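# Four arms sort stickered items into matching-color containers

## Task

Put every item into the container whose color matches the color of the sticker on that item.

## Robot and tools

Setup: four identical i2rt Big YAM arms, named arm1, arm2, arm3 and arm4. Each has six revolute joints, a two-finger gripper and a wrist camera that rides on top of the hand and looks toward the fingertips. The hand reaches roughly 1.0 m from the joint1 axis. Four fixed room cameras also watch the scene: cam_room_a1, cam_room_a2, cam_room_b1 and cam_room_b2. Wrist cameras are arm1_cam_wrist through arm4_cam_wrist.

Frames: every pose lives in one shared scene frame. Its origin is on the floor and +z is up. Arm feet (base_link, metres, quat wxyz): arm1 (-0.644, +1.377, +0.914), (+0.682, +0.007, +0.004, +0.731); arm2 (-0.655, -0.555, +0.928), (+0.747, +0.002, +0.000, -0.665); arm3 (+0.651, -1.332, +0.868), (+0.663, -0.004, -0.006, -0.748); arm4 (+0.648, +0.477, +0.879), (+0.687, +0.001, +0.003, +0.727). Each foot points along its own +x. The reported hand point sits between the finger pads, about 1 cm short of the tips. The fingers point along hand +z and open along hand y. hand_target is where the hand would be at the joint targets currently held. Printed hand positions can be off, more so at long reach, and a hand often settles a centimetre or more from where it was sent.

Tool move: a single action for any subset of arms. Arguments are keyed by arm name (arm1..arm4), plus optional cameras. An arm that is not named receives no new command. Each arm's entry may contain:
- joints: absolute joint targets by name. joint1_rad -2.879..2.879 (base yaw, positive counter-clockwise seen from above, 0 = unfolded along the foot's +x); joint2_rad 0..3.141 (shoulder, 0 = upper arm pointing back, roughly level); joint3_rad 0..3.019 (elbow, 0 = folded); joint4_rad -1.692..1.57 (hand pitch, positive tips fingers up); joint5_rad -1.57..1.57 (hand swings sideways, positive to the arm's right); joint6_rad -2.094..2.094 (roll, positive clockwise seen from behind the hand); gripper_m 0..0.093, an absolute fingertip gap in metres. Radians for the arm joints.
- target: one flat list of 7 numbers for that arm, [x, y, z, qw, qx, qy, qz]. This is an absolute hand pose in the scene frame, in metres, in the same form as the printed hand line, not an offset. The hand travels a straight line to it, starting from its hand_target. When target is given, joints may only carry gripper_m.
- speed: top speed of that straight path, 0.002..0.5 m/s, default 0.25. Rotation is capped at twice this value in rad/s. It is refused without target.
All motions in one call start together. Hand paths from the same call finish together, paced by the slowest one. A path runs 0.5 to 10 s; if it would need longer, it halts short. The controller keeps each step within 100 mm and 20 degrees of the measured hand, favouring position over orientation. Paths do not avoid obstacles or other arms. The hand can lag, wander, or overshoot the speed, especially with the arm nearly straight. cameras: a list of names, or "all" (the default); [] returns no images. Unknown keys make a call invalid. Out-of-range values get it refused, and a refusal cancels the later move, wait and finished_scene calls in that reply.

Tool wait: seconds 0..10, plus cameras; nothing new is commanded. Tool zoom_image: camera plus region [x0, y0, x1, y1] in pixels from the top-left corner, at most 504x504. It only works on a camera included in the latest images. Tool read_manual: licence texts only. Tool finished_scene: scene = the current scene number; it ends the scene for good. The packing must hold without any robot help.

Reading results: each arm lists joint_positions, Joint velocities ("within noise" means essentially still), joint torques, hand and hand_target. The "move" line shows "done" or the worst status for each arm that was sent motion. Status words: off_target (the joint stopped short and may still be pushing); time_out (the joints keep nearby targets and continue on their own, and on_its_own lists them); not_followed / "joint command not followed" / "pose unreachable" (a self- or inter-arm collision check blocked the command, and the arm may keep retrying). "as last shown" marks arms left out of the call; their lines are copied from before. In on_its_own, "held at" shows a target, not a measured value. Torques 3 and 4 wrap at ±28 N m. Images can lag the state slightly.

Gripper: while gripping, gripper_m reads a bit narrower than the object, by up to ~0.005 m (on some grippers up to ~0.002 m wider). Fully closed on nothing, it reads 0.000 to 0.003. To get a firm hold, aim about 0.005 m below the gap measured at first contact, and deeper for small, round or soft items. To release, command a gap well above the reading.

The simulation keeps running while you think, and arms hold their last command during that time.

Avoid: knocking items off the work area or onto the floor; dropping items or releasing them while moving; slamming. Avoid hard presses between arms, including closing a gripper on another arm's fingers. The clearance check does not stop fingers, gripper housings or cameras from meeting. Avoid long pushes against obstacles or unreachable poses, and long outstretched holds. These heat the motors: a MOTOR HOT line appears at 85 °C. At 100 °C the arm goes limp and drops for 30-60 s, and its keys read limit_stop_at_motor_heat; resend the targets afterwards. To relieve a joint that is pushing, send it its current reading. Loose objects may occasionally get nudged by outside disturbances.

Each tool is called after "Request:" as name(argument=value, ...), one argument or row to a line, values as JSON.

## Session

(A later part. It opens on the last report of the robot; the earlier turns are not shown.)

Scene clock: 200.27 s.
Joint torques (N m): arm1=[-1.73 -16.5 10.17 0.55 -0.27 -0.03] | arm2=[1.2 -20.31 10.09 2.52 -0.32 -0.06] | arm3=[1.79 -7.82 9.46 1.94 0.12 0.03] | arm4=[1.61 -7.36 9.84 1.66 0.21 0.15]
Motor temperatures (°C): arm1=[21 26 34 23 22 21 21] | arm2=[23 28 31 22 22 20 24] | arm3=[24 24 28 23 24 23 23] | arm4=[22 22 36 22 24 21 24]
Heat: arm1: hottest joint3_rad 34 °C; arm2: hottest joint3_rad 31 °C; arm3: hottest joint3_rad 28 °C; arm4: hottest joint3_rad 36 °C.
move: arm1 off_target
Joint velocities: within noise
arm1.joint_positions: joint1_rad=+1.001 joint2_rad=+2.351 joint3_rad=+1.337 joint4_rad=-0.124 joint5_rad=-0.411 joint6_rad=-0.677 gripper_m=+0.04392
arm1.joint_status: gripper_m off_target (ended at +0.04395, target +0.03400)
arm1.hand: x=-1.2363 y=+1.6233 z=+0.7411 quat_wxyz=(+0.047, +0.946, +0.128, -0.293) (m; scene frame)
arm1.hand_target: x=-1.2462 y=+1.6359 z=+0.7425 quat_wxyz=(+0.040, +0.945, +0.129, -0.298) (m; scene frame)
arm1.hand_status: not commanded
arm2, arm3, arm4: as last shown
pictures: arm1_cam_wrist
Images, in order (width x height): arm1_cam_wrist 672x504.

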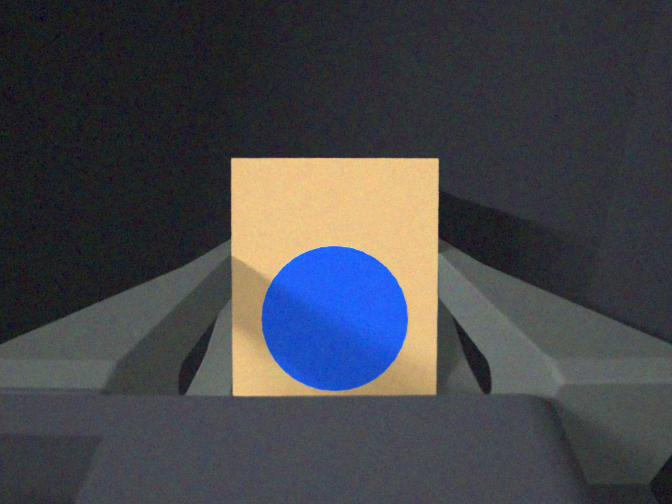

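Request:
move(
  arm1={"target": [-1.20, 1.62, 1.03, -0.0406, -0.9450, -0.1287, 0.2980], "speed": 0.3},
  arm2={"target": [-1.27, -0.497, 1.03, -0.0367, -0.9466, -0.1163, 0.2984], "speed": 0.3},
  cameras=["arm1_cam_wrist", "arm2_cam_wrist"],
)

Request:
move(
  arm1={"joints": {"joint1_rad": -2.361, "joint2_rad": 0.7, "joint3_rad": 1.2, "joint4_rad": -1.2, "joint5_rad": 0, "joint6_rad": 0}},
  arm2={"joints": {"joint1_rad": 0.969, "joint2_rad": 0.7, "joint3_rad": 1.2, "joint4_rad": -1.2, "joint5_rad": 0, "joint6_rad": 0}},
  cameras=["arm1_cam_wrist", "arm2_cam_wrist", "cam_room_b2"],
)

Scene clock: 213.67 s.
Joint torques (N m): arm1=[-3.02 -14.15 13.03 0.9 -0.37 -0.06] | arm2=[-0.03 -17.73 9.98 1.35 -0.39 -0.09] | arm3=[1.67 -7.94 9.51 1.91 0.12 0.02] | arm4=[1.49 -7.77 9.63 1.7 0.2 0.18]
Motor temperatures (°C): arm1=[21 26 33 23 22 21 22] | arm2=[23 28 31 22 22 20 24] | arm3=[24 24 28 23 24 23 23] | arm4=[22 22 37 22 24 21 24]
Heat: arm1: hottest joint3_rad 33 °C; arm2: hottest joint3_rad 31 °C; arm3: hottest joint3_rad 28 °C; arm4: hottest joint3_rad 37 °C.
move: arm1 off_target; arm2 done
Joint velocities: within noise
arm1.joint_positions: joint1_rad=+0.989 joint2_rad=+1.777 joint3_rad=+1.272 joint4_rad=-0.654 joint5_rad=-0.415 joint6_rad=-0.690 gripper_m=+0.04390
arm1.joint_status: not commanded
arm1.hand: x=-1.1924 y=+1.6082 z=+1.0136 quat_wxyz=(+0.051, +0.948, +0.127, -0.286) (m; scene frame)
arm1.hand_target: x=-1.1995 y=+1.6197 z=+1.0301 quat_wxyz=(+0.040, +0.945, +0.129, -0.298) (m; scene frame)
arm1.hand_status: off_target (0.022 m and 1.8 deg from the pose sent, 0.291 m and 1.0 deg at the start)
arm2.joint_positions: joint1_rad=-1.836 joint2_rad=+1.732 joint3_rad=+1.229 joint4_rad=-0.473 joint5_rad=-0.226 joint6_rad=-0.318 gripper_m=+0.05320
arm2.joint_status: not commanded
arm2.hand: x=-1.2739 y=-0.5015 z=+1.0367 quat_wxyz=(-0.036, -0.944, -0.114, +0.307) (m; scene frame)
arm2.hand_target: x=-1.2700 y=-0.4970 z=+1.0301 quat_wxyz=(-0.037, -0.947, -0.116, +0.299) (m; scene frame)
arm2.hand_status: done (0.009 m and 1.1 deg from the pose sent, 0.288 m and 2.0 deg at the start)
arm3, arm4: as last shown
pictures: arm1_cam_wrist, arm2_cam_wrist
Images, in order (width x height): arm1_cam_wrist 672x504, arm2_cam_wrist 672x504.

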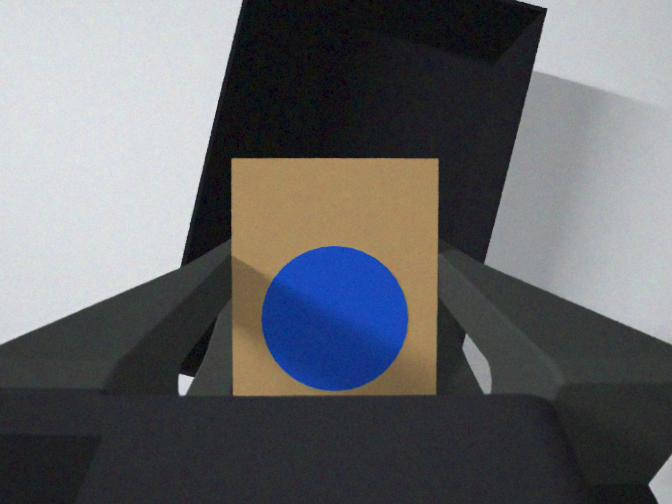

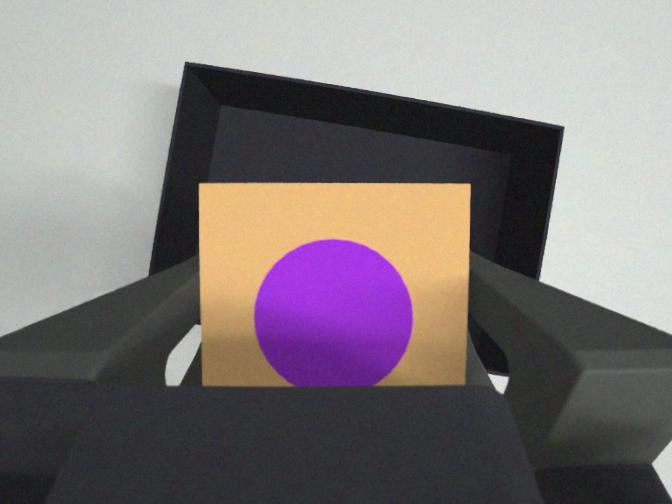

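Scene clock: 216.13 s.
Joint torques (N m): arm1=[-2.73 0.67 12.34 1.37 -0.04 0.11] | arm2=[1.08 -2.55 11.04 1.74 0.14 0.22] | arm3=[1.67 -7.82 9.46 1.91 0.12 0.03] | arm4=[1.61 -7.41 9.73 1.61 0.23 0.17]
Motor temperatures (°C): arm1=[21 26 33 23 22 21 22] | arm2=[23 28 31 22 22 20 24] | arm3=[24 24 28 23 24 23 23] | arm4=[22 22 37 22 24 21 24]
Heat: arm1: hottest joint3_rad 33 °C; arm2: hottest joint3_rad 31 °C; arm3: hottest joint3_rad 28 °C; arm4: hottest joint3_rad 37 °C.
move: arm1 done; arm2 done
Joint velocities: within noise
arm1.joint_positions: joint1_rad=-2.355 joint2_rad=+0.703 joint3_rad=+1.182 joint4_rad=-1.191 joint5_rad=+0.002 joint6_rad=-0.007 gripper_m=+0.04390
arm1.joint_status: all done
arm1.hand: x=-0.4094 y=+1.1773 z=+1.3522 quat_wxyz=(-0.382, -0.315, -0.856, +0.149) (m; scene frame)
arm1.hand_target: x=-0.4125 y=+1.1781 z=+1.3610 quat_wxyz=(-0.388, -0.319, -0.852, +0.150) (m; scene frame)
arm1.hand_status: not commanded
arm2.joint_positions: joint1_rad=+0.966 joint2_rad=+0.705 joint3_rad=+1.196 joint4_rad=-1.186 joint5_rad=-0.004 joint6_rad=-0.015 gripper_m=+0.05319
arm2.joint_status: all done
arm2.hand: x=-0.3882 y=-0.6987 z=+1.3787 quat_wxyz=(-0.412, -0.212, -0.880, +0.102) (m; scene frame)
arm2.hand_target: x=-0.3913 y=-0.6966 z=+1.3793 quat_wxyz=(-0.410, -0.218, -0.880, +0.100) (m; scene frame)
arm2.hand_status: not commanded
arm3, arm4: as last shown
pictures: arm1_cam_wrist, arm2_cam_wrist, cam_room_b2
Images, in order (width x height): arm1_cam_wrist 672x504, arm2_cam_wrist 672x504, cam_room_b2 672x504.

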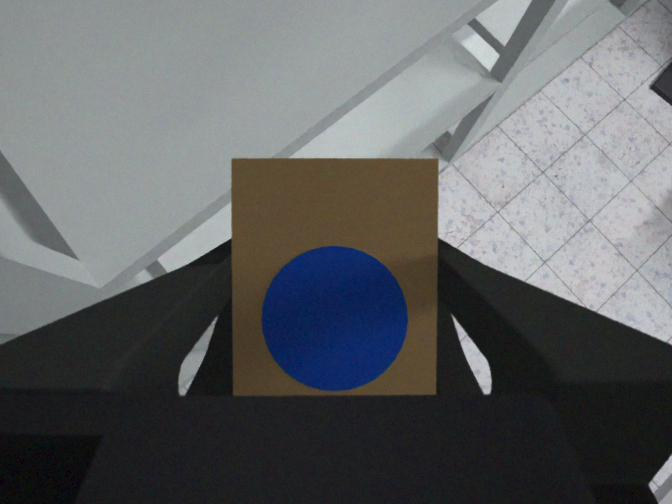

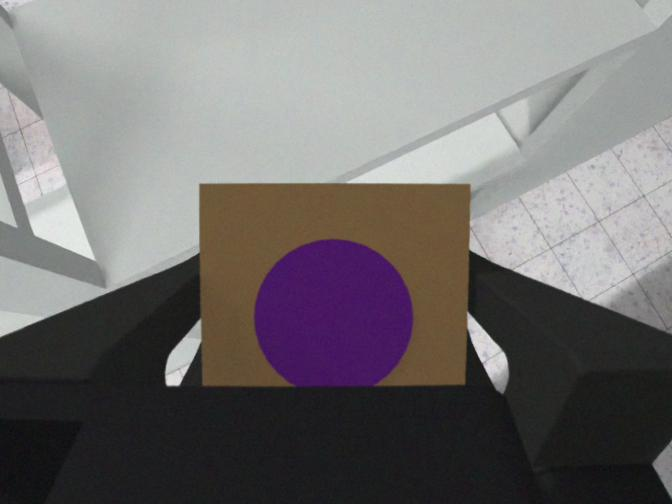

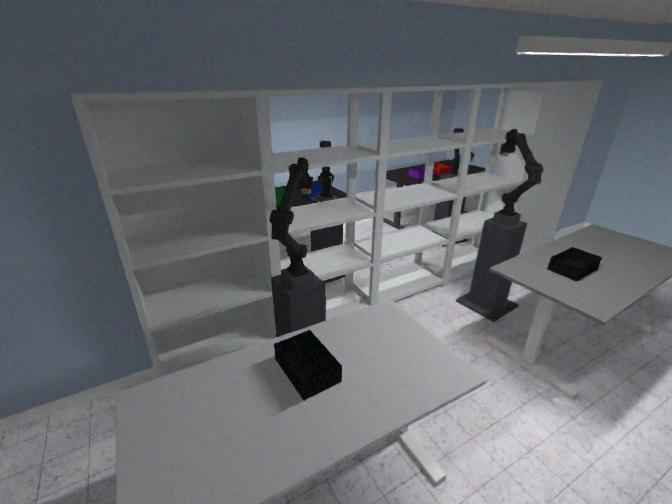

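Request:
move(
  arm1={"target": [-0.3286, 1.0998, 1.13, 0.2914, 0.2356, 0.9241, -0.0743], "speed": 0.35},
  arm2={"target": [-0.2835, -0.7509, 1.13, 0.2879, 0.2756, 0.9130, -0.0869], "speed": 0.35},
  cameras=[],
)

Request:
move(
  arm1={"target": [-0.050, 0.857, 1.075, 0.2914, 0.2356, 0.9241, -0.0743], "speed": 0.25},
  arm2={"target": [-0.018, -0.891, 1.075, 0.2879, 0.2756, 0.9130, -0.0869], "speed": 0.25},
  cameras=["arm1_cam_wrist", "arm2_cam_wrist"],
)

Scene clock: 263.30 s.
Joint torques (N m): arm1=[-2.9 -5.83 12.25 2.09 -0.17 -0.08] | arm2=[1.49 -9.47 11.04 2.81 0.22 0.22] | arm3=[1.73 -7.82 9.47 1.92 0.11 0.02] | arm4=[1.49 -7.53 9.68 1.73 0.17 0.17]
Motor temperatures (°C): arm1=[21 25 36 23 21 21 22] | arm2=[23 26 34 22 22 20 25] | arm3=[24 24 28 23 24 23 23] | arm4=[22 22 37 22 24 21 24]
Heat: arm1: hottest joint3_rad 36 °C; arm2: hottest joint3_rad 34 °C; arm3: hottest joint3_rad 28 °C; arm4: hottest joint3_rad 37 °C.
move: arm1 off_target; arm2 done
Joint velocities: within noise
arm1.joint_positions: joint1_rad=-2.427 joint2_rad=+1.094 joint3_rad=+0.871 joint4_rad=-0.792 joint5_rad=-0.175 joint6_rad=-0.233 gripper_m=+0.04390
arm1.joint_status: not commanded
arm1.hand: x=-0.3309 y=+1.1075 z=+1.1157 quat_wxyz=(-0.272, -0.239, -0.930, +0.061) (m; scene frame)
arm1.hand_target: x=-0.3289 y=+1.1000 z=+1.1301 quat_wxyz=(-0.291, -0.236, -0.924, +0.074) (m; scene frame)
arm1.hand_status: off_target (0.016 m and 2.8 deg from the pose sent, 0.249 m and 18.0 deg at the start)
arm2.joint_positions: joint1_rad=+0.996 joint2_rad=+1.107 joint3_rad=+0.848 joint4_rad=-0.736 joint5_rad=+0.077 joint6_rad=+0.096 gripper_m=+0.05319
arm2.joint_status: not commanded
arm2.hand: x=-0.2883 y=-0.7523 z=+1.1244 quat_wxyz=(-0.273, -0.273, -0.918, +0.086) (m; scene frame)
arm2.hand_target: x=-0.2837 y=-0.7509 z=+1.1300 quat_wxyz=(-0.288, -0.276, -0.913, +0.087) (m; scene frame)
arm2.hand_status: done (0.007 m and 1.8 deg from the pose sent, 0.275 m and 16.5 deg at the start)
arm3, arm4: as last shown
pictures: none
No camera images: "cameras" was empty.

Scene clock: 265.53 s.
Joint torques (N m): arm1=[-1.2 -19.25 17.59 0.77 0 0.1] | arm2=[0.09 -19.96 16.18 1.33 -0.11 0.08] | arm3=[1.61 -8 9.47 1.94 0.12 0.02] | arm4=[1.32 -7.3 9.78 1.72 0.21 0.15]
Motor temperatures (°C): arm1=[21 25 37 23 21 21 22] | arm2=[23 26 34 22 22 20 25] | arm3=[24 24 28 23 24 23 23] | arm4=[22 22 37 22 24 21 24]
Heat: arm1: hottest joint3_rad 37 °C; arm2: hottest joint3_rad 34 °C; arm3: hottest joint3_rad 28 °C; arm4: hottest joint3_rad 37 °C.
move: arm1 off_target; arm2 off_target
Joint velocities: within noise
arm1.joint_positions: joint1_rad=-2.404 joint2_rad=+2.082 joint3_rad=+1.868 joint4_rad=-0.804 joint5_rad=-0.154 joint6_rad=-0.213 gripper_m=+0.04390
arm1.joint_status: not commanded
arm1.hand: x=-0.0697 y=+0.8646 z=+1.0420 quat_wxyz=(-0.267, -0.241, -0.931, +0.063) (m; scene frame)
arm1.hand_target: x=-0.0518 y=+0.8587 z=+1.0753 quat_wxyz=(-0.292, -0.236, -0.924, +0.074) (m; scene frame)
arm1.hand_status: off_target (0.039 m and 3.2 deg from the pose sent, 0.379 m and 2.8 deg at the start)
arm2.joint_positions: joint1_rad=+0.996 joint2_rad=+1.899 joint3_rad=+1.547 joint4_rad=-0.643 joint5_rad=+0.075 joint6_rad=+0.096 gripper_m=+0.05319
arm2.joint_status: not commanded
arm2.hand: x=-0.0331 y=-0.8775 z=+1.0580 quat_wxyz=(-0.273, -0.273, -0.919, +0.085) (m; scene frame)
arm2.hand_target: x=-0.0194 y=-0.8905 z=+1.0752 quat_wxyz=(-0.288, -0.276, -0.913, +0.087) (m; scene frame)
arm2.hand_status: off_target (0.026 m and 1.8 deg from the pose sent, 0.308 m and 1.8 deg at the start)
arm3, arm4: as last shown
pictures: arm1_cam_wrist, arm2_cam_wrist
Images, in order (width x height): arm1_cam_wrist 672x504, arm2_cam_wrist 672x504.

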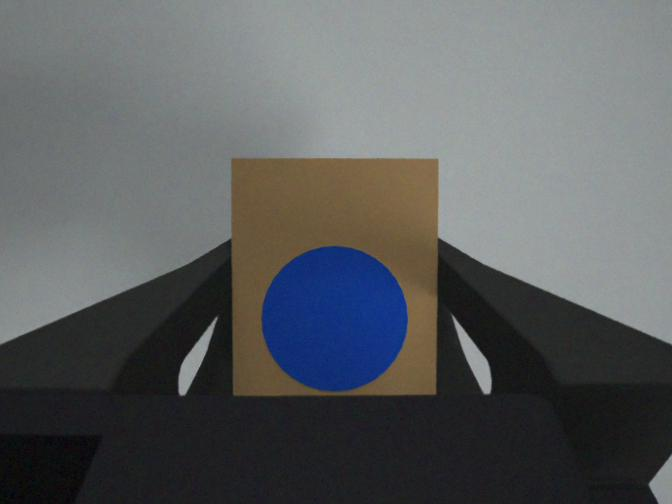

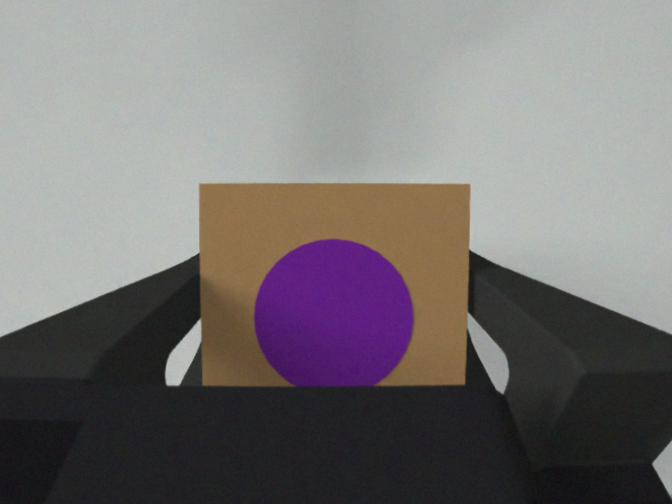

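Request:
move(
  arm1={"target": [-0.050, 0.857, 1.048, 0.3114, 0.2339, 0.9175, -0.0794], "speed": 0.06},
  arm2={"target": [-0.018, -0.891, 1.037, 0.2879, 0.2756, 0.9130, -0.0869], "speed": 0.06},
  cameras=[],
)

Request:
move(
  arm1={"target": [-0.050, 0.857, 1.036, 0.3114, 0.2339, 0.9175, -0.0794], "speed": 0.04},
  arm2={"target": [-0.018, -0.891, 1.025, 0.2879, 0.2756, 0.9130, -0.0869], "speed": 0.04},
  cameras=["arm1_cam_wrist", "arm2_cam_wrist"],
)

Scene clock: 277.73 s.
Joint torques (N m): arm1=[-1.49 -19.19 11.58 2.1 -0.2 0.1] | arm2=[0.09 -19.78 12.14 2.81 -0.12 0.07] | arm3=[1.67 -7.88 9.46 1.89 0.11 0.03] | arm4=[1.44 -7.53 9.68 1.58 0.22 0.17]
Motor temperatures (°C): arm1=[21 26 38 23 21 21 22] | arm2=[23 26 34 22 22 20 25] | arm3=[24 24 28 23 24 23 23] | arm4=[22 22 38 22 24 21 24]
Heat: arm1: hottest joint3_rad 38 °C; arm2: hottest joint3_rad 34 °C; arm3: hottest joint3_rad 28 °C; arm4: hottest joint3_rad 38 °C.
move: arm1 done; arm2 off_target
Joint velocities: within noise
arm1.joint_positions: joint1_rad=-2.404 joint2_rad=+2.082 joint3_rad=+1.848 joint4_rad=-0.706 joint5_rad=-0.160 joint6_rad=-0.208 gripper_m=+0.04390
arm1.joint_status: not commanded
arm1.hand: x=-0.0587 y=+0.8555 z=+1.0454 quat_wxyz=(-0.301, -0.236, -0.921, +0.078) (m; scene frame)
arm1.hand_target: x=-0.0502 y=+0.8572 z=+1.0481 quat_wxyz=(-0.311, -0.234, -0.918, +0.079) (m; scene frame)
arm1.hand_status: done (0.009 m and 1.3 deg from the pose sent, 0.022 m and 5.7 deg at the start)
arm2.joint_positions: joint1_rad=+0.996 joint2_rad=+1.930 joint3_rad=+1.547 joint4_rad=-0.593 joint5_rad=+0.075 joint6_rad=+0.096 gripper_m=+0.05319
arm2.joint_status: not commanded
arm2.hand: x=-0.0242 y=-0.8818 z=+1.0435 quat_wxyz=(-0.282, -0.272, -0.916, +0.086) (m; scene frame)
arm2.hand_target: x=-0.0185 y=-0.8910 z=+1.0372 quat_wxyz=(-0.288, -0.276, -0.913, +0.087) (m; scene frame)
arm2.hand_status: off_target (0.013 m and 0.9 deg from the pose sent, 0.029 m and 1.8 deg at the start)
arm3: as last shown
arm4.joint_positions: joint1_rad=+1.017 joint2_rad=+1.030 joint3_rad=+0.909 joint4_rad=-0.787 joint5_rad=+0.006 joint6_rad=-0.010 gripper_m=+0.09402
arm4.joint_status: not commanded
arm4.hand: x=+0.2846 y=+0.6780 z=+1.1306 quat_wxyz=(-0.083, +0.917, -0.230, -0.316) (m; scene frame)
arm4.hand_target: x=+0.2793 y=+0.6780 z=+1.1400 quat_wxyz=(-0.084, +0.911, -0.232, -0.331) (m; scene frame)
arm4.hand_status: not commanded
pictures: none
No camera images: "cameras" was empty.

Scene clock: 278.70 s.
Joint torques (N m): arm1=[-1.85 -18.67 11.51 2.04 -0.15 0.15] | arm2=[0.09 -19.72 10.82 2.81 -0.11 0.07] | arm3=[1.61 -7.82 9.48 1.89 0.12 0.03] | arm4=[1.2 -8.06 9.52 1.61 0.19 0.2]
Motor temperatures (°C): arm1=[21 26 38 23 21 21 22] | arm2=[23 26 34 22 22 20 25] | arm3=[24 24 28 23 24 23 23] | arm4=[22 22 38 22 24 21 24]
Heat: arm1: hottest joint3_rad 38 °C; arm2: hottest joint3_rad 34 °C; arm3: hottest joint3_rad 28 °C; arm4: hottest joint3_rad 38 °C.
move: arm1 done; arm2 off_target
Joint velocities: within noise
arm1.joint_positions: joint1_rad=-2.404 joint2_rad=+2.082 joint3_rad=+1.832 joint4_rad=-0.679 joint5_rad=-0.160 joint6_rad=-0.208 gripper_m=+0.04390
arm1.joint_status: not commanded
arm1.hand: x=-0.0584 y=+0.8552 z=+1.0408 quat_wxyz=(-0.306, -0.235, -0.919, +0.080) (m; scene frame)
arm1.hand_target: x=-0.0502 y=+0.8572 z=+1.0360 quat_wxyz=(-0.311, -0.234, -0.918, +0.079) (m; scene frame)
arm1.hand_status: done (0.010 m and 0.7 deg from the pose sent, 0.013 m and 1.2 deg at the start)
arm2.joint_positions: joint1_rad=+0.996 joint2_rad=+1.938 joint3_rad=+1.547 joint4_rad=-0.567 joint5_rad=+0.075 joint6_rad=+0.096 gripper_m=+0.05319
arm2.joint_status: not commanded
arm2.hand: x=-0.0196 y=-0.8840 z=+1.0411 quat_wxyz=(-0.290, -0.272, -0.913, +0.088) (m; scene frame)
arm2.hand_target: x=-0.0186 y=-0.8908 z=+1.0253 quat_wxyz=(-0.288, -0.276, -0.913, +0.087) (m; scene frame)
arm2.hand_status: off_target (0.018 m and 0.5 deg from the pose sent, 0.022 m and 0.9 deg at the start)
arm3, arm4: as last shown
pictures: arm1_cam_wrist, arm2_cam_wrist
Images, in order (width x height): arm1_cam_wrist 672x504, arm2_cam_wrist 672x504.

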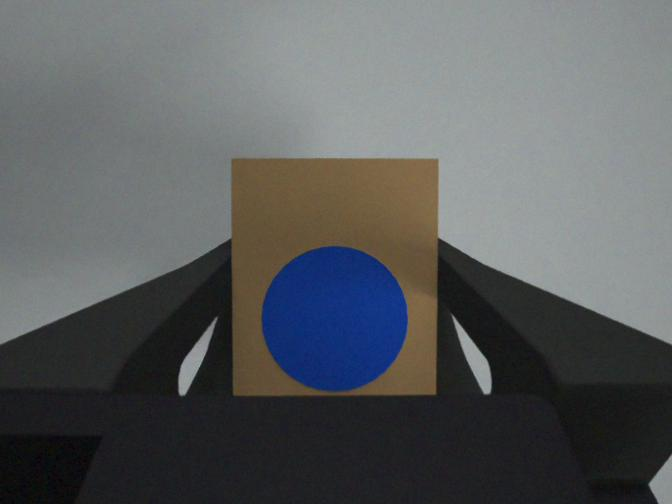

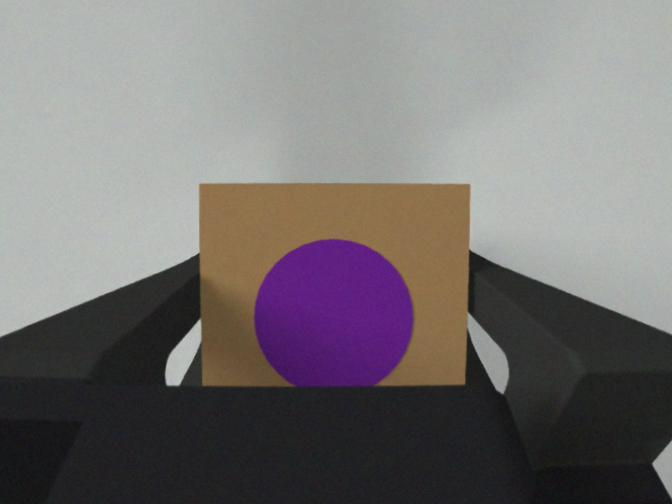

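Request:
move(
  arm1={"target": [-0.050, 0.857, 1.022, 0.3114, 0.2339, 0.9175, -0.0794], "speed": 0.05},
  arm2={"target": [-0.018, -0.891, 1.013, 0.2879, 0.2756, 0.9130, -0.0869], "speed": 0.05},
  cameras=[],
)

Request:
wait(
  seconds=0.3,
  cameras=["arm1_cam_wrist", "arm2_cam_wrist", "cam_room_b2"],
)

Scene clock: 286.30 s.
Joint torques (N m): arm1=[-0.62 -19.02 11.49 1.87 -0.11 0.09] | arm2=[0.09 -19.84 9.69 2.84 -0.11 0.07] | arm3=[1.9 -7.82 9.5 1.88 0.12 0.03] | arm4=[1.73 -7.47 9.63 1.69 0.22 0.17]
Motor temperatures (°C): arm1=[21 27 37 23 22 21 22] | arm2=[23 26 33 22 22 20 25] | arm3=[24 24 28 23 24 23 23] | arm4=[22 22 38 22 24 21 24]
Heat: arm1: hottest joint3_rad 37 °C; arm2: hottest joint3_rad 33 °C; arm3: hottest joint3_rad 28 °C; arm4: hottest joint3_rad 38 °C.
move: arm1 done; arm2 off_target
Joint velocities: within noise
arm1.joint_positions: joint1_rad=-2.404 joint2_rad=+2.095 joint3_rad=+1.812 joint4_rad=-0.649 joint5_rad=-0.160 joint6_rad=-0.208 gripper_m=+0.04390
arm1.joint_status: not commanded
arm1.hand: x=-0.0585 y=+0.8551 z=+1.0256 quat_wxyz=(-0.305, -0.235, -0.919, +0.080) (m; scene frame)
arm1.hand_target: x=-0.0502 y=+0.8571 z=+1.0220 quat_wxyz=(-0.311, -0.234, -0.918, +0.079) (m; scene frame)
arm1.hand_status: done (0.009 m and 0.8 deg from the pose sent, 0.021 m and 0.7 deg at the start)
arm2.joint_positions: joint1_rad=+0.996 joint2_rad=+1.951 joint3_rad=+1.547 joint4_rad=-0.541 joint5_rad=+0.075 joint6_rad=+0.096 gripper_m=+0.05319
arm2.joint_status: not commanded
arm2.hand: x=-0.0152 y=-0.8862 z=+1.0358 quat_wxyz=(-0.296, -0.272, -0.911, +0.089) (m; scene frame)
arm2.hand_target: x=-0.0187 y=-0.8907 z=+1.0135 quat_wxyz=(-0.288, -0.276, -0.913, +0.087) (m; scene frame)
arm2.hand_status: off_target (0.023 m and 1.1 deg from the pose sent, 0.029 m and 0.5 deg at the start)
arm3.joint_positions: joint1_rad=-2.025 joint2_rad=+1.013 joint3_rad=+0.945 joint4_rad=-0.818 joint5_rad=+0.017 joint6_rad=-0.001 gripper_m=+0.09403
arm3.joint_status: not commanded
arm3.hand: x=+0.3035 y=-1.0992 z=+1.1355 quat_wxyz=(+0.097, -0.903, +0.271, +0.318) (m; scene frame)
arm3.hand_target: x=+0.3010 y=-1.0996 z=+1.1399 quat_wxyz=(+0.099, -0.900, +0.272, +0.327) (m; scene frame)
arm3.hand_status: not commanded
arm4: as last shown
pictures: none
No camera images: "cameras" was empty.

Scene clock: 286.60 s.
Joint torques (N m): arm1=[-1.32 -18.67 11.56 1.98 -0.14 0.09] | arm2=[0.09 -19.96 9.68 2.89 -0.11 0.06] | arm3=[1.61 -7.88 9.51 1.92 0.12 0.02] | arm4=[1.03 -7.53 9.74 1.73 0.2 0.16]
Motor temperatures (°C): arm1=[21 27 37 23 22 21 22] | arm2=[23 26 33 22 22 20 25] | arm3=[24 24 28 23 24 23 23] | arm4=[22 22 38 22 24 21 24]
Heat: arm1: hottest joint3_rad 37 °C; arm2: hottest joint3_rad 33 °C; arm3: hottest joint3_rad 28 °C; arm4: hottest joint3_rad 38 °C.
Joint velocities: within noise
arm1.joint_positions: joint1_rad=-2.404 joint2_rad=+2.095 joint3_rad=+1.812 joint4_rad=-0.649 joint5_rad=-0.160 joint6_rad=-0.208 gripper_m=+0.04390
arm1.joint_status: not commanded
arm1.hand: x=-0.0585 y=+0.8551 z=+1.0256 quat_wxyz=(-0.305, -0.235, -0.919, +0.080) (m; scene frame)
arm1.hand_target: x=-0.0502 y=+0.8571 z=+1.0220 quat_wxyz=(-0.311, -0.234, -0.918, +0.079) (m; scene frame)
arm1.hand_status: done (0.009 m and 0.8 deg from the pose sent, 0.021 m and 0.7 deg at the start)
arm2.joint_positions: joint1_rad=+0.996 joint2_rad=+1.951 joint3_rad=+1.547 joint4_rad=-0.541 joint5_rad=+0.075 joint6_rad=+0.096 gripper_m=+0.05319
arm2.joint_status: not commanded
arm2.hand: x=-0.0152 y=-0.8862 z=+1.0358 quat_wxyz=(-0.296, -0.272, -0.911, +0.089) (m; scene frame)
arm2.hand_target: x=-0.0187 y=-0.8907 z=+1.0135 quat_wxyz=(-0.288, -0.276, -0.913, +0.087) (m; scene frame)
arm2.hand_status: off_target (0.023 m and 1.1 deg from the pose sent, 0.029 m and 0.5 deg at the start)
arm3.joint_positions: joint1_rad=-2.025 joint2_rad=+1.013 joint3_rad=+0.945 joint4_rad=-0.818 joint5_rad=+0.017 joint6_rad=-0.001 gripper_m=+0.09403
arm3.joint_status: not commanded
arm3.hand: x=+0.3035 y=-1.0992 z=+1.1355 quat_wxyz=(+0.097, -0.903, +0.271, +0.318) (m; scene frame)
arm3.hand_target: x=+0.3010 y=-1.0996 z=+1.1399 quat_wxyz=(+0.099, -0.900, +0.272, +0.327) (m; scene frame)
arm3.hand_status: not commanded
arm4.joint_positions: joint1_rad=+1.017 joint2_rad=+1.030 joint3_rad=+0.909 joint4_rad=-0.787 joint5_rad=+0.006 joint6_rad=-0.010 gripper_m=+0.09402
arm4.joint_status: not commanded
arm4.hand: x=+0.2846 y=+0.6780 z=+1.1306 quat_wxyz=(-0.083, +0.917, -0.230, -0.316) (m; scene frame)
arm4.hand_target: x=+0.2793 y=+0.6780 z=+1.1400 quat_wxyz=(-0.084, +0.911, -0.232, -0.331) (m; scene frame)
arm4.hand_status: not commanded
wait: 0.30 s; at rest by 0.27 s
pictures: arm1_cam_wrist, arm2_cam_wrist, cam_room_b2
Images, in order (width x height): arm1_cam_wrist 672x504, arm2_cam_wrist 672x504, cam_room_b2 672x504.

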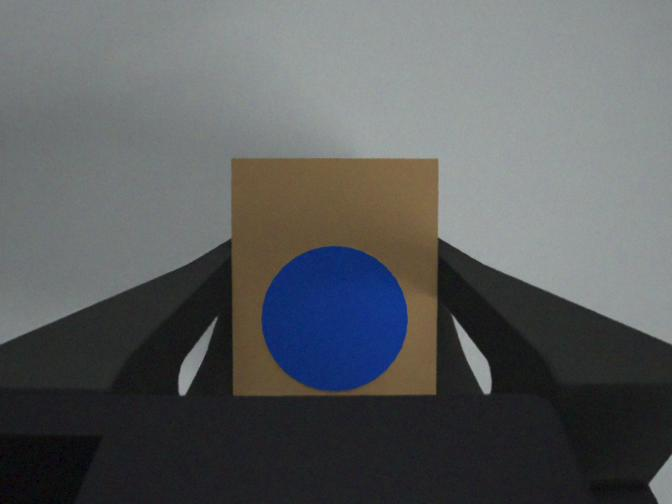

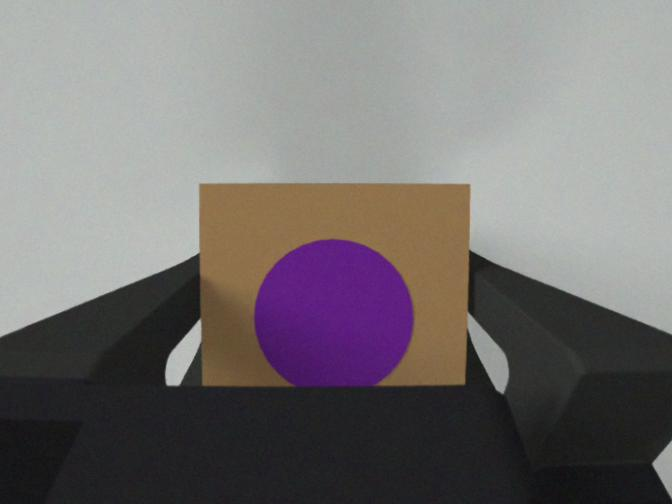

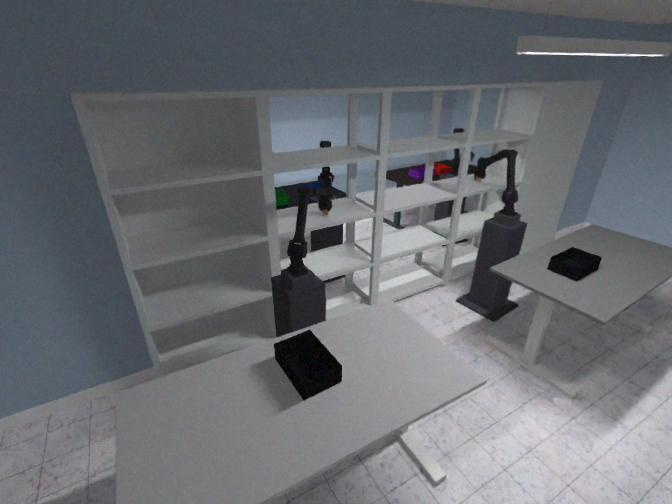

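Request:
move(
  arm1={"target": [-0.050, 0.857, 1.008, 0.3114, 0.2339, 0.9175, -0.0794], "speed": 0.05},
  arm2={"target": [-0.022, -0.889, 0.998, 0.2879, 0.2756, 0.9130, -0.0869], "speed": 0.05},
  cameras=[],
)

Scene clock: 294.73 s.
Joint torques (N m): arm1=[-1.55 -19.02 11.23 2.24 -0.15 0.1] | arm2=[0.09 -19.78 9.73 2.84 -0.11 0.07] | arm3=[1.61 -7.77 9.48 1.91 0.12 0.03] | arm4=[1.38 -7.41 9.7 1.62 0.2 0.19]
Motor temperatures (°C): arm1=[21 26 37 23 22 21 22] | arm2=[23 27 33 22 22 20 25] | arm3=[24 24 28 23 24 23 23] | arm4=[22 22 38 22 24 21 24]
Heat: arm1: hottest joint3_rad 37 °C; arm2: hottest joint3_rad 33 °C; arm3: hottest joint3_rad 28 °C; arm4: hottest joint3_rad 38 °C.
move: arm1 done; arm2 off_target
Joint velocities: within noise
arm1.joint_positions: joint1_rad=-2.404 joint2_rad=+2.106 joint3_rad=+1.795 joint4_rad=-0.618 joint5_rad=-0.160 joint6_rad=-0.207 gripper_m=+0.04390
arm1.joint_status: not commanded
arm1.hand: x=-0.0581 y=+0.8546 z=+1.0134 quat_wxyz=(-0.306, -0.235, -0.919, +0.080) (m; scene frame)
arm1.hand_target: x=-0.0502 y=+0.8571 z=+1.0080 quat_wxyz=(-0.311, -0.234, -0.918, +0.079) (m; scene frame)
arm1.hand_status: done (0.010 m and 0.6 deg from the pose sent, 0.020 m and 0.8 deg at the start)
arm2.joint_positions: joint1_rad=+0.996 joint2_rad=+1.959 joint3_rad=+1.512 joint4_rad=-0.501 joint5_rad=+0.075 joint6_rad=+0.096 gripper_m=+0.05319
arm2.joint_status: not commanded
arm2.hand: x=-0.0194 y=-0.8839 z=+1.0192 quat_wxyz=(-0.295, -0.272, -0.912, +0.088) (m; scene frame)
arm2.hand_target: x=-0.0226 y=-0.8887 z=+0.9985 quat_wxyz=(-0.288, -0.276, -0.913, +0.087) (m; scene frame)
arm2.hand_status: off_target (0.022 m and 1.0 deg from the pose sent, 0.038 m and 1.1 deg at the start)
arm3, arm4: as last shown
pictures: none
No camera images: "cameras" was empty.

Request:
move(
  arm1={"target": [-0.050, 0.857, 0.999, 0.3114, 0.2339, 0.9175, -0.0794], "speed": 0.04},
  arm2={"target": [-0.022, -0.889, 0.990, 0.2719, 0.2771, 0.9179, -0.0821], "speed": 0.04},
  cameras=[],
)

Scene clock: 300.43 s.
Joint torques (N m): arm1=[-0.79 -19.08 10.76 2.03 -0.12 0.12] | arm2=[-0.03 -18.2 11.56 1.33 -0.1 0.09] | arm3=[1.67 -7.82 9.47 1.95 0.12 0.02] | arm4=[1.44 -7.82 9.73 1.65 0.2 0.18]
Motor temperatures (°C): arm1=[20 27 36 23 22 21 23] | arm2=[23 27 33 22 22 20 25] | arm3=[24 24 28 23 24 23 23] | arm4=[22 22 38 22 24 21 24]
Heat: arm1: hottest joint3_rad 36 °C; arm2: hottest joint3_rad 33 °C; arm3: hottest joint3_rad 28 °C; arm4: hottest joint3_rad 38 °C.
move: arm1 off_target; arm2 off_target
Joint velocities: within noise
arm1.joint_positions: joint1_rad=-2.404 joint2_rad=+2.106 joint3_rad=+1.791 joint4_rad=-0.600 joint5_rad=-0.161 joint6_rad=-0.207 gripper_m=+0.04390
arm1.joint_status: not commanded
arm1.hand: x=-0.0566 y=+0.8533 z=+1.0136 quat_wxyz=(-0.312, -0.235, -0.917, +0.083) (m; scene frame)
arm1.hand_target: x=-0.0505 y=+0.8573 z=+0.9990 quat_wxyz=(-0.311, -0.234, -0.918, +0.079) (m; scene frame)
arm1.hand_status: off_target (0.016 m and 0.5 deg from the pose sent, 0.017 m and 0.6 deg at the start)
arm2.joint_positions: joint1_rad=+0.995 joint2_rad=+1.960 joint3_rad=+1.512 joint4_rad=-0.501 joint5_rad=+0.071 joint6_rad=+0.096 gripper_m=+0.05319
arm2.joint_status: not commanded
arm2.hand: x=-0.0194 y=-0.8838 z=+1.0181 quat_wxyz=(-0.295, -0.271, -0.912, +0.086) (m; scene frame)
arm2.hand_target: x=-0.0230 y=-0.8884 z=+0.9907 quat_wxyz=(-0.272, -0.277, -0.918, +0.082) (m; scene frame)
arm2.hand_status: off_target (0.029 m and 2.8 deg from the pose sent, 0.030 m and 2.9 deg at the start)
arm3, arm4: as last shown
pictures: none
No camera images: "cameras" was empty.

Request:
move(
  arm1={"target": [-0.050, 0.857, 0.989, 0.2914, 0.2356, 0.9241, -0.0743], "speed": 0.04},
  arm2={"target": [-0.022, -0.889, 0.980, 0.2719, 0.2771, 0.9179, -0.0821], "speed": 0.04},
  cameras=["arm1_cam_wrist", "arm2_cam_wrist"],
)

Scene clock: 307.63 s.
Joint torques (N m): arm1=[-0.67 -16.73 13.61 0.5 0.1 0.08] | arm2=[0.15 -17.38 10.59 2.19 -0.09 0.08] | arm3=[1.73 -7.82 9.51 1.92 0.11 0.03] | arm4=[1.44 -7.3 9.8 1.65 0.18 0.18]
Motor temperatures (°C): arm1=[20 27 35 23 22 21 23] | arm2=[23 27 33 22 22 20 25] | arm3=[24 24 28 23 24 23 23] | arm4=[22 22 38 22 24 21 24]
Heat: arm1: hottest joint3_rad 35 °C; arm2: hottest joint3_rad 33 °C; arm3: hottest joint3_rad 28 °C; arm4: hottest joint3_rad 38 °C.
move: arm1 off_target; arm2 off_target
Joint velocities: within noise
arm1.joint_positions: joint1_rad=-2.403 joint2_rad=+2.107 joint3_rad=+1.791 joint4_rad=-0.605 joint5_rad=-0.155 joint6_rad=-0.207 gripper_m=+0.04390
arm1.joint_status: not commanded
arm1.hand: x=-0.0575 y=+0.8537 z=+1.0119 quat_wxyz=(-0.308, -0.236, -0.918, +0.084) (m; scene frame)
arm1.hand_target: x=-0.0508 y=+0.8578 z=+0.9892 quat_wxyz=(-0.292, -0.235, -0.924, +0.075) (m; scene frame)
arm1.hand_status: off_target (0.024 m and 2.4 deg from the pose sent, 0.026 m and 2.7 deg at the start)
arm2.joint_positions: joint1_rad=+0.995 joint2_rad=+1.961 joint3_rad=+1.512 joint4_rad=-0.501 joint5_rad=+0.070 joint6_rad=+0.096 gripper_m=+0.05319
arm2.joint_status: not commanded
arm2.hand: x=-0.0194 y=-0.8837 z=+1.0173 quat_wxyz=(-0.294, -0.271, -0.912, +0.086) (m; scene frame)
arm2.hand_target: x=-0.0237 y=-0.8880 z=+0.9808 quat_wxyz=(-0.272, -0.277, -0.918, +0.082) (m; scene frame)
arm2.hand_status: off_target (0.038 m and 2.8 deg from the pose sent, 0.038 m and 2.8 deg at the start)
arm3, arm4: as last shown
pictures: arm1_cam_wrist, arm2_cam_wrist
Images, in order (width x height): arm1_cam_wrist 672x504, arm2_cam_wrist 672x504.

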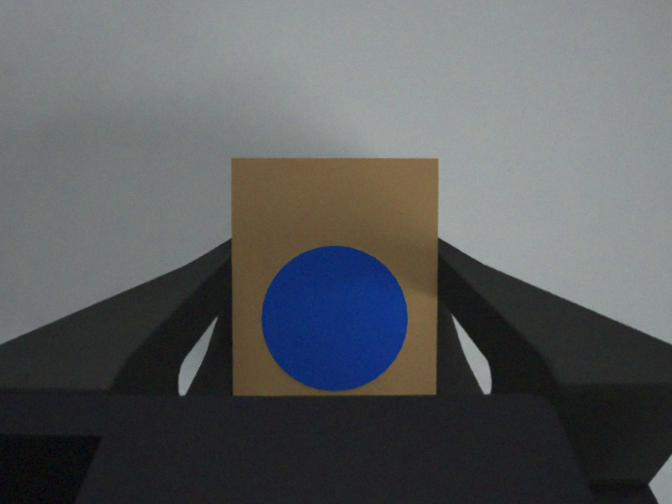

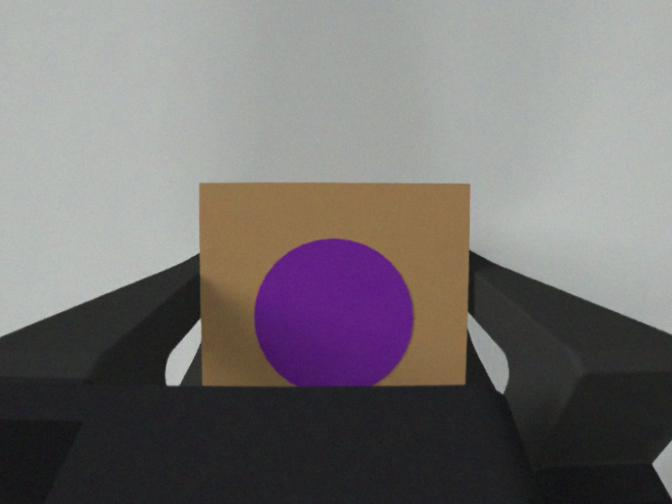

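Request:
move(
  arm1={"target": [-0.0570, 0.8535, 1.0136, 0.3010, 0.2350, 0.9210, -0.0780], "speed": 0.1},
  arm2={"target": [-0.0194, -0.8838, 1.0180, 0.2940, 0.2720, 0.9120, -0.0870], "speed": 0.1},
  cameras=[],
)

Request:
move(
  arm1={"joints": {"gripper_m": 0.085}},
  arm2={"joints": {"gripper_m": 0.090}},
  cameras=["arm1_cam_wrist", "arm2_cam_wrist"],
)

Scene clock: 325.53 s.
Joint torques (N m): arm1=[-1.9 -18.67 13.26 0.46 -0.11 0] | arm2=[0.79 -22.07 10.7 1.84 0.14 0.08] | arm3=[1.79 -7.82 9.47 1.94 0.12 0.02] | arm4=[1.26 -7.3 9.69 1.66 0.21 0.19]
Motor temperatures (°C): arm1=[20 28 35 23 21 21 23] | arm2=[23 27 33 22 22 20 25] | arm3=[24 24 28 23 24 23 23] | arm4=[22 22 38 22 24 21 24]
Heat: arm1: hottest joint3_rad 35 °C; arm2: hottest joint3_rad 33 °C; arm3: hottest joint3_rad 28 °C; arm4: hottest joint3_rad 38 °C.
move: arm1 done; arm2 done
Joint velocities: within noise
arm1.joint_positions: joint1_rad=-2.403 joint2_rad=+2.106 joint3_rad=+1.791 joint4_rad=-0.616 joint5_rad=-0.159 joint6_rad=-0.207 gripper_m=+0.04390
arm1.joint_status: not commanded
arm1.hand: x=-0.0586 y=+0.8557 z=+1.0110 quat_wxyz=(-0.305, -0.236, -0.919, +0.080) (m; scene frame)
arm1.hand_target: x=-0.0571 y=+0.8537 z=+1.0135 quat_wxyz=(-0.301, -0.235, -0.921, +0.078) (m; scene frame)
arm1.hand_status: done (0.004 m and 0.6 deg from the pose sent, 0.002 m and 1.2 deg at the start)
arm2.joint_positions: joint1_rad=+0.995 joint2_rad=+1.960 joint3_rad=+1.512 joint4_rad=-0.501 joint5_rad=+0.070 joint6_rad=+0.096 gripper_m=+0.05319
arm2.joint_status: not commanded
arm2.hand: x=-0.0194 y=-0.8837 z=+1.0178 quat_wxyz=(-0.295, -0.271, -0.912, +0.086) (m; scene frame)
arm2.hand_target: x=-0.0193 y=-0.8838 z=+1.0181 quat_wxyz=(-0.294, -0.272, -0.912, +0.087) (m; scene frame)
arm2.hand_status: done (0.000 m and 0.1 deg from the pose sent, 0.001 m and 0.1 deg at the start)
arm3, arm4: as last shown
pictures: none
No camera images: "cameras" was empty.

Scene clock: 326.10 s.
Joint torques (N m): arm1=[-1.96 -19.49 13.23 0.94 -0.11 -0.02] | arm2=[0.85 -22.24 10.7 1.87 0.15 0.07] | arm3=[1.79 -8 9.51 1.94 0.12 0.01] | arm4=[1.61 -7.71 9.7 1.58 0.23 0.19]
Motor temperatures (°C): arm1=[20 27 35 23 21 21 23] | arm2=[23 27 33 22 22 20 25] | arm3=[24 24 28 23 24 23 23] | arm4=[22 22 38 22 24 21 24]
Heat: arm1: hottest joint3_rad 35 °C; arm2: hottest joint3_rad 33 °C; arm3: hottest joint3_rad 28 °C; arm4: hottest joint3_rad 38 °C.
move: arm1 done; arm2 done
Joint velocities: within noise
arm1.joint_positions: joint1_rad=-2.403 joint2_rad=+2.108 joint3_rad=+1.791 joint4_rad=-0.631 joint5_rad=-0.159 joint6_rad=-0.207 gripper_m=+0.08496
arm1.joint_status: all done
arm1.hand: x=-0.0609 y=+0.8578 z=+1.0071 quat_wxyz=(-0.298, -0.237, -0.922, +0.076) (m; scene frame)
arm1.hand_target: x=-0.0571 y=+0.8536 z=+1.0134 quat_wxyz=(-0.301, -0.235, -0.921, +0.078) (m; scene frame)
arm1.hand_status: not commanded
arm2.joint_positions: joint1_rad=+0.995 joint2_rad=+1.960 joint3_rad=+1.512 joint4_rad=-0.501 joint5_rad=+0.070 joint6_rad=+0.096 gripper_m=+0.08992
arm2.joint_status: all done
arm2.hand: x=-0.0194 y=-0.8837 z=+1.0178 quat_wxyz=(-0.295, -0.271, -0.912, +0.086) (m; scene frame)
arm2.hand_target: x=-0.0193 y=-0.8838 z=+1.0181 quat_wxyz=(-0.294, -0.272, -0.912, +0.087) (m; scene frame)
arm2.hand_status: not commanded
arm3, arm4: as last shown
pictures: arm1_cam_wrist, arm2_cam_wrist
Images, in order (width x height): arm1_cam_wrist 672x504, arm2_cam_wrist 672x504.

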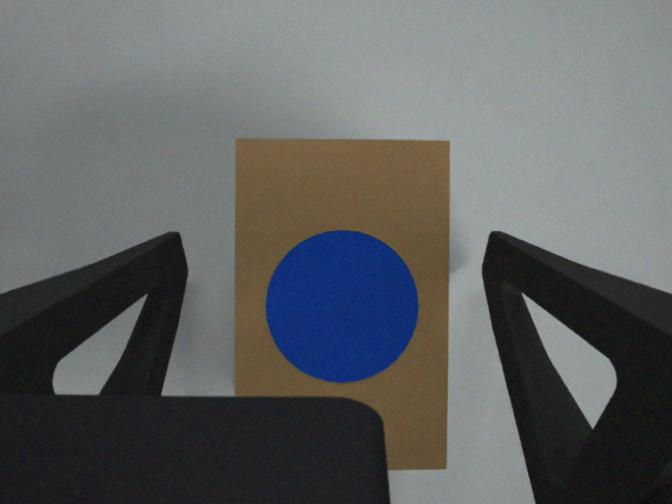

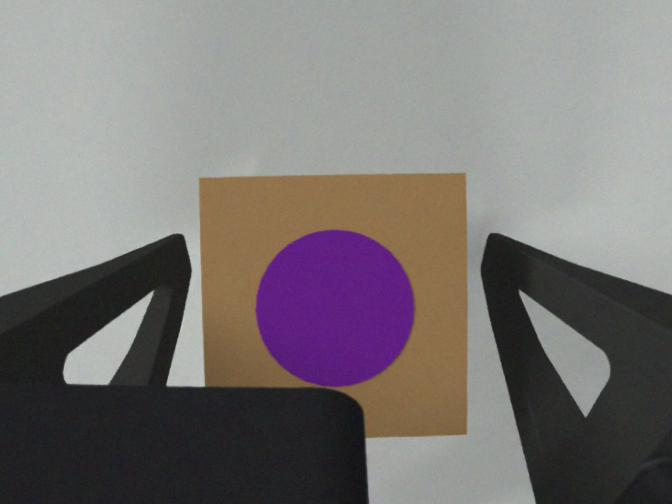

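Request:
move(
  arm1={"target": [-0.100, 0.879, 1.085, 0.2914, 0.2356, 0.9241, -0.0743], "speed": 0.2},
  arm2={"target": [-0.0595, -0.857, 1.090, 0.2879, 0.2756, 0.9130, -0.0869], "speed": 0.2},
  cameras=[],
)

Request:
move(
  arm1={"target": [-0.35, 1.11, 1.14, 0.2914, 0.2356, 0.9241, -0.0743], "speed": 0.35},
  arm2={"target": [-0.30, -0.74, 1.14, 0.2879, 0.2756, 0.9130, -0.0869], "speed": 0.35},
  arm3={"target": [0.024, -0.912, 1.104, 0.0988, -0.8996, 0.2716, 0.3274], "speed": 0.25},
  arm4={"target": [-0.026, 0.858, 1.095, 0.0845, -0.9106, 0.2321, 0.3314], "speed": 0.25},
  cameras=["arm3_cam_wrist", "arm4_cam_wrist"],
)

Scene clock: 332.77 s.
Joint torques (N m): arm1=[-2.73 -17.49 11.73 0.9 -0.12 -0.04] | arm2=[1.55 -18.37 10.06 1.4 0.22 0.2] | arm3=[1.73 -7.88 9.46 1.89 0.11 0.03] | arm4=[1.49 -7.41 9.72 1.69 0.22 0.19]
Motor temperatures (°C): arm1=[20 27 35 23 21 21 22] | arm2=[23 27 33 22 22 20 25] | arm3=[24 24 28 23 24 23 23] | arm4=[22 22 38 22 24 21 24]
Heat: arm1: hottest joint3_rad 35 °C; arm2: hottest joint3_rad 33 °C; arm3: hottest joint3_rad 28 °C; arm4: hottest joint3_rad 38 °C.
move: arm1 done; arm2 off_target
Joint velocities: within noise
arm1.joint_positions: joint1_rad=-2.413 joint2_rad=+1.937 joint3_rad=+1.731 joint4_rad=-0.749 joint5_rad=-0.167 joint6_rad=-0.220 gripper_m=+0.08496
arm1.joint_status: not commanded
arm1.hand: x=-0.0950 y=+0.8831 z=+1.0871 quat_wxyz=(-0.296, -0.235, -0.923, +0.075) (m; scene frame)
arm1.hand_target: x=-0.1000 y=+0.8791 z=+1.0851 quat_wxyz=(-0.291, -0.236, -0.924, +0.074) (m; scene frame)
arm1.hand_status: done (0.007 m and 0.6 deg from the pose sent, 0.090 m and 0.9 deg at the start)
arm2.joint_positions: joint1_rad=+0.998 joint2_rad=+1.762 joint3_rad=+1.462 joint4_rad=-0.621 joint5_rad=+0.080 joint6_rad=+0.098 gripper_m=+0.08992
arm2.joint_status: not commanded
arm2.hand: x=-0.0566 y=-0.8650 z=+1.1089 quat_wxyz=(-0.307, -0.271, -0.907, +0.092) (m; scene frame)
arm2.hand_target: x=-0.0597 y=-0.8571 z=+1.0904 quat_wxyz=(-0.288, -0.275, -0.913, +0.087) (m; scene frame)
arm2.hand_status: off_target (0.021 m and 2.4 deg from the pose sent, 0.087 m and 0.9 deg at the start)
arm3, arm4: as last shown
pictures: none
No camera images: "cameras" was empty.

Scene clock: 334.93 s.
Joint torques (N m): arm1=[-2.9 -3.6 11.66 0.9 -0.12 -0.02] | arm2=[1.49 -7.47 10.33 1.36 0.22 0.23] | arm3=[0.79 -22.42 14.13 0.92 -0.08 -0.08] | arm4=[0.56 -21.89 13.03 0.62 -0.04 -0.01]
Motor temperatures (°C): arm1=[20 27 35 23 21 21 22] | arm2=[23 27 33 22 22 20 24] | arm3=[24 24 29 23 24 23 23] | arm4=[22 22 38 22 24 21 24]
Heat: arm1: hottest joint3_rad 35 °C; arm2: hottest joint3_rad 33 °C; arm3: hottest joint3_rad 29 °C; arm4: hottest joint3_rad 38 °C.
move: arm1 done; arm2 off_target; arm3 off_target; arm4 off_target
Joint velocities: within noise
arm1.joint_positions: joint1_rad=-2.455 joint2_rad=+1.004 joint3_rad=+0.862 joint4_rad=-0.814 joint5_rad=-0.191 joint6_rad=-0.256 gripper_m=+0.08496
arm1.joint_status: not commanded
arm1.hand: x=-0.3466 y=+1.1121 z=+1.1429 quat_wxyz=(-0.298, -0.234, -0.922, +0.076) (m; scene frame)
arm1.hand_target: x=-0.3500 y=+1.1100 z=+1.1400 quat_wxyz=(-0.292, -0.236, -0.924, +0.074) (m; scene frame)
arm1.hand_status: done (0.005 m and 0.8 deg from the pose sent, 0.345 m and 0.6 deg at the start)
arm2.joint_positions: joint1_rad=+1.004 joint2_rad=+1.029 joint3_rad=+0.844 joint4_rad=-0.747 joint5_rad=+0.084 joint6_rad=+0.103 gripper_m=+0.08992
arm2.joint_status: not commanded
arm2.hand: x=-0.2960 y=-0.7460 z=+1.1507 quat_wxyz=(-0.302, -0.272, -0.909, +0.091) (m; scene frame)
arm2.hand_target: x=-0.3000 y=-0.7402 z=+1.1402 quat_wxyz=(-0.288, -0.276, -0.913, +0.087) (m; scene frame)
arm2.hand_status: off_target (0.013 m and 1.8 deg from the pose sent, 0.275 m and 2.4 deg at the start)
arm3.joint_positions: joint1_rad=-2.025 joint2_rad=+1.902 joint3_rad=+1.756 joint4_rad=-0.763 joint5_rad=+0.013 joint6_rad=-0.001 gripper_m=+0.09403
arm3.joint_status: not commanded
arm3.hand: x=+0.0325 y=-0.9252 z=+1.0783 quat_wxyz=(+0.092, -0.907, +0.271, +0.308) (m; scene frame)
arm3.hand_target: x=+0.0253 y=-0.9129 z=+1.1042 quat_wxyz=(+0.099, -0.899, +0.272, +0.328) (m; scene frame)
arm3.hand_status: off_target (0.030 m and 2.6 deg from the pose sent, 0.338 m and 1.2 deg at the start)
arm4.joint_positions: joint1_rad=+1.009 joint2_rad=+1.968 joint3_rad=+1.807 joint4_rad=-0.739 joint5_rad=-0.001 joint6_rad=-0.010 gripper_m=+0.09402
arm4.joint_status: not commanded
arm4.hand: x=-0.0165 y=+0.8468 z=+1.0800 quat_wxyz=(-0.081, +0.915, -0.232, -0.320) (m; scene frame)
arm4.hand_target: x=-0.0250 y=+0.8576 z=+1.0951 quat_wxyz=(-0.085, +0.910, -0.232, -0.332) (m; scene frame)
arm4.hand_status: off_target (0.021 m and 1.5 deg from the pose sent, 0.361 m and 1.9 deg at the start)
pictures: arm3_cam_wrist, arm4_cam_wrist
Images, in order (width x height): arm3_cam_wrist 672x504, arm4_cam_wrist 672x504.

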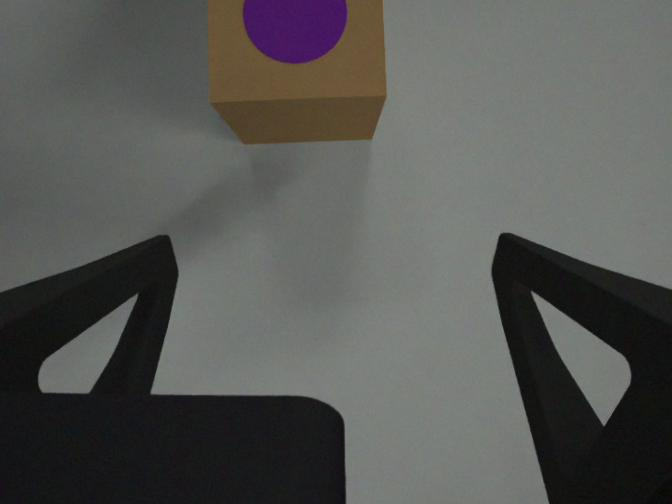

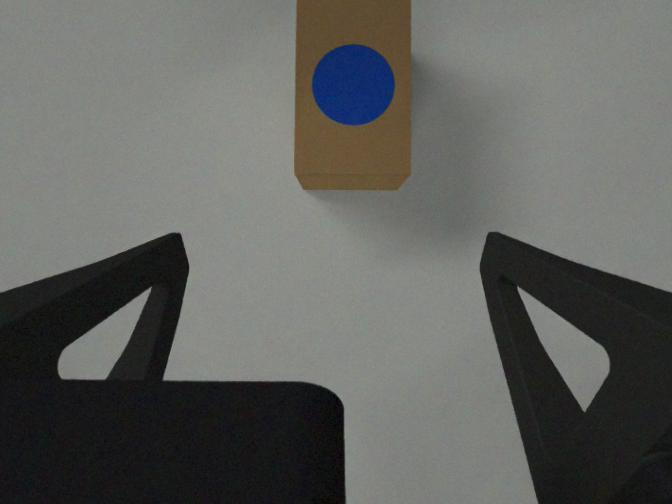

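Request:
move(
  arm3={"target": [-0.0547, -0.8752, 1.048, 0.0988, -0.8996, 0.2716, 0.3274], "speed": 0.12},
  arm4={"target": [-0.0905, 0.9015, 1.023, 0.0845, -0.9106, 0.2321, 0.3314], "speed": 0.12},
  cameras=["arm3_cam_wrist", "arm4_cam_wrist"],
)

Scene clock: 359.53 s.
Joint torques (N m): arm1=[-2.43 -3.19 11.7 0.98 -0.18 -0.04] | arm2=[1.61 -7.41 10.32 1.37 0.22 0.21] | arm3=[2.08 -25.64 14.31 0.91 0.12 0.03] | arm4=[0.97 -24.23 12.93 0.84 -0.04 -0.06]
Motor temperatures (°C): arm1=[20 26 37 23 22 21 22] | arm2=[23 26 34 22 22 20 24] | arm3=[24 26 34 23 24 23 23] | arm4=[22 25 42 22 24 21 24]
Heat: arm1: hottest joint3_rad 37 °C; arm2: hottest joint3_rad 34 °C; arm3: hottest joint3_rad 34 °C; arm4: hottest joint3_rad 42 °C.
move: arm3 off_target; arm4 off_target
Joint velocities: within noise
arm1, arm2: as last shown
arm1.joint_positions: joint1_rad=-2.455 joint2_rad=+1.004 joint3_rad=+0.862 joint4_rad=-0.814 joint5_rad=-0.191 joint6_rad=-0.257 gripper_m=+0.08496
arm3.joint_positions: joint1_rad=-2.025 joint2_rad=+2.175 joint3_rad=+2.064 joint4_rad=-0.790 joint5_rad=+0.018 joint6_rad=+0.000 gripper_m=+0.09403
arm3.joint_status: not commanded
arm3.hand: x=-0.0399 y=-0.8779 z=+1.0286 quat_wxyz=(+0.095, -0.906, +0.273, +0.310) (m; scene frame)
arm3.hand_target: x=-0.0535 y=-0.8761 z=+1.0479 quat_wxyz=(+0.099, -0.899, +0.272, +0.328) (m; scene frame)
arm3.hand_status: off_target (0.024 m and 2.1 deg from the pose sent, 0.105 m and 2.6 deg at the start)
arm4.joint_positions: joint1_rad=+1.000 joint2_rad=+2.227 joint3_rad=+2.072 joint4_rad=-0.739 joint5_rad=-0.007 joint6_rad=-0.011 gripper_m=+0.09402
arm4.joint_status: not commanded
arm4.hand: x=-0.0813 y=+0.8897 z=+1.0198 quat_wxyz=(-0.081, +0.913, -0.235, -0.323) (m; scene frame)
arm4.hand_target: x=-0.0896 y=+0.9011 z=+1.0231 quat_wxyz=(-0.085, +0.910, -0.232, -0.332) (m; scene frame)
arm4.hand_status: off_target (0.015 m and 1.1 deg from the pose sent, 0.108 m and 1.5 deg at the start)
pictures: arm3_cam_wrist, arm4_cam_wrist
Images, in order (width x height): arm3_cam_wrist 672x504, arm4_cam_wrist 672x504.

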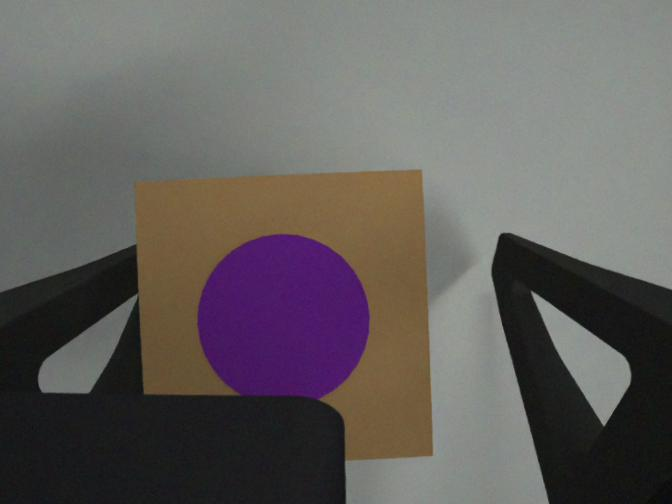

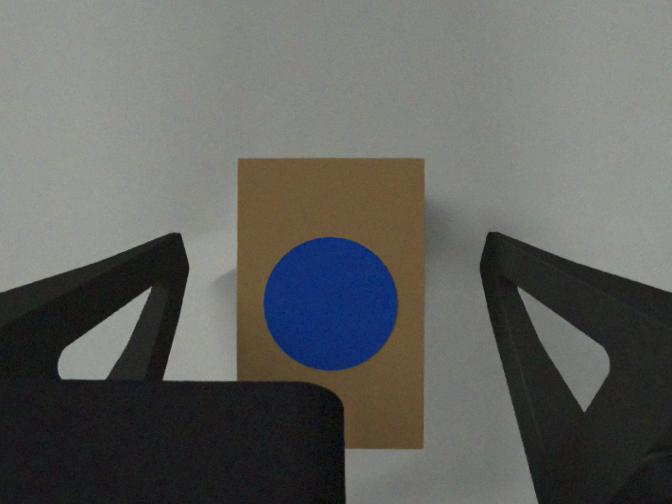

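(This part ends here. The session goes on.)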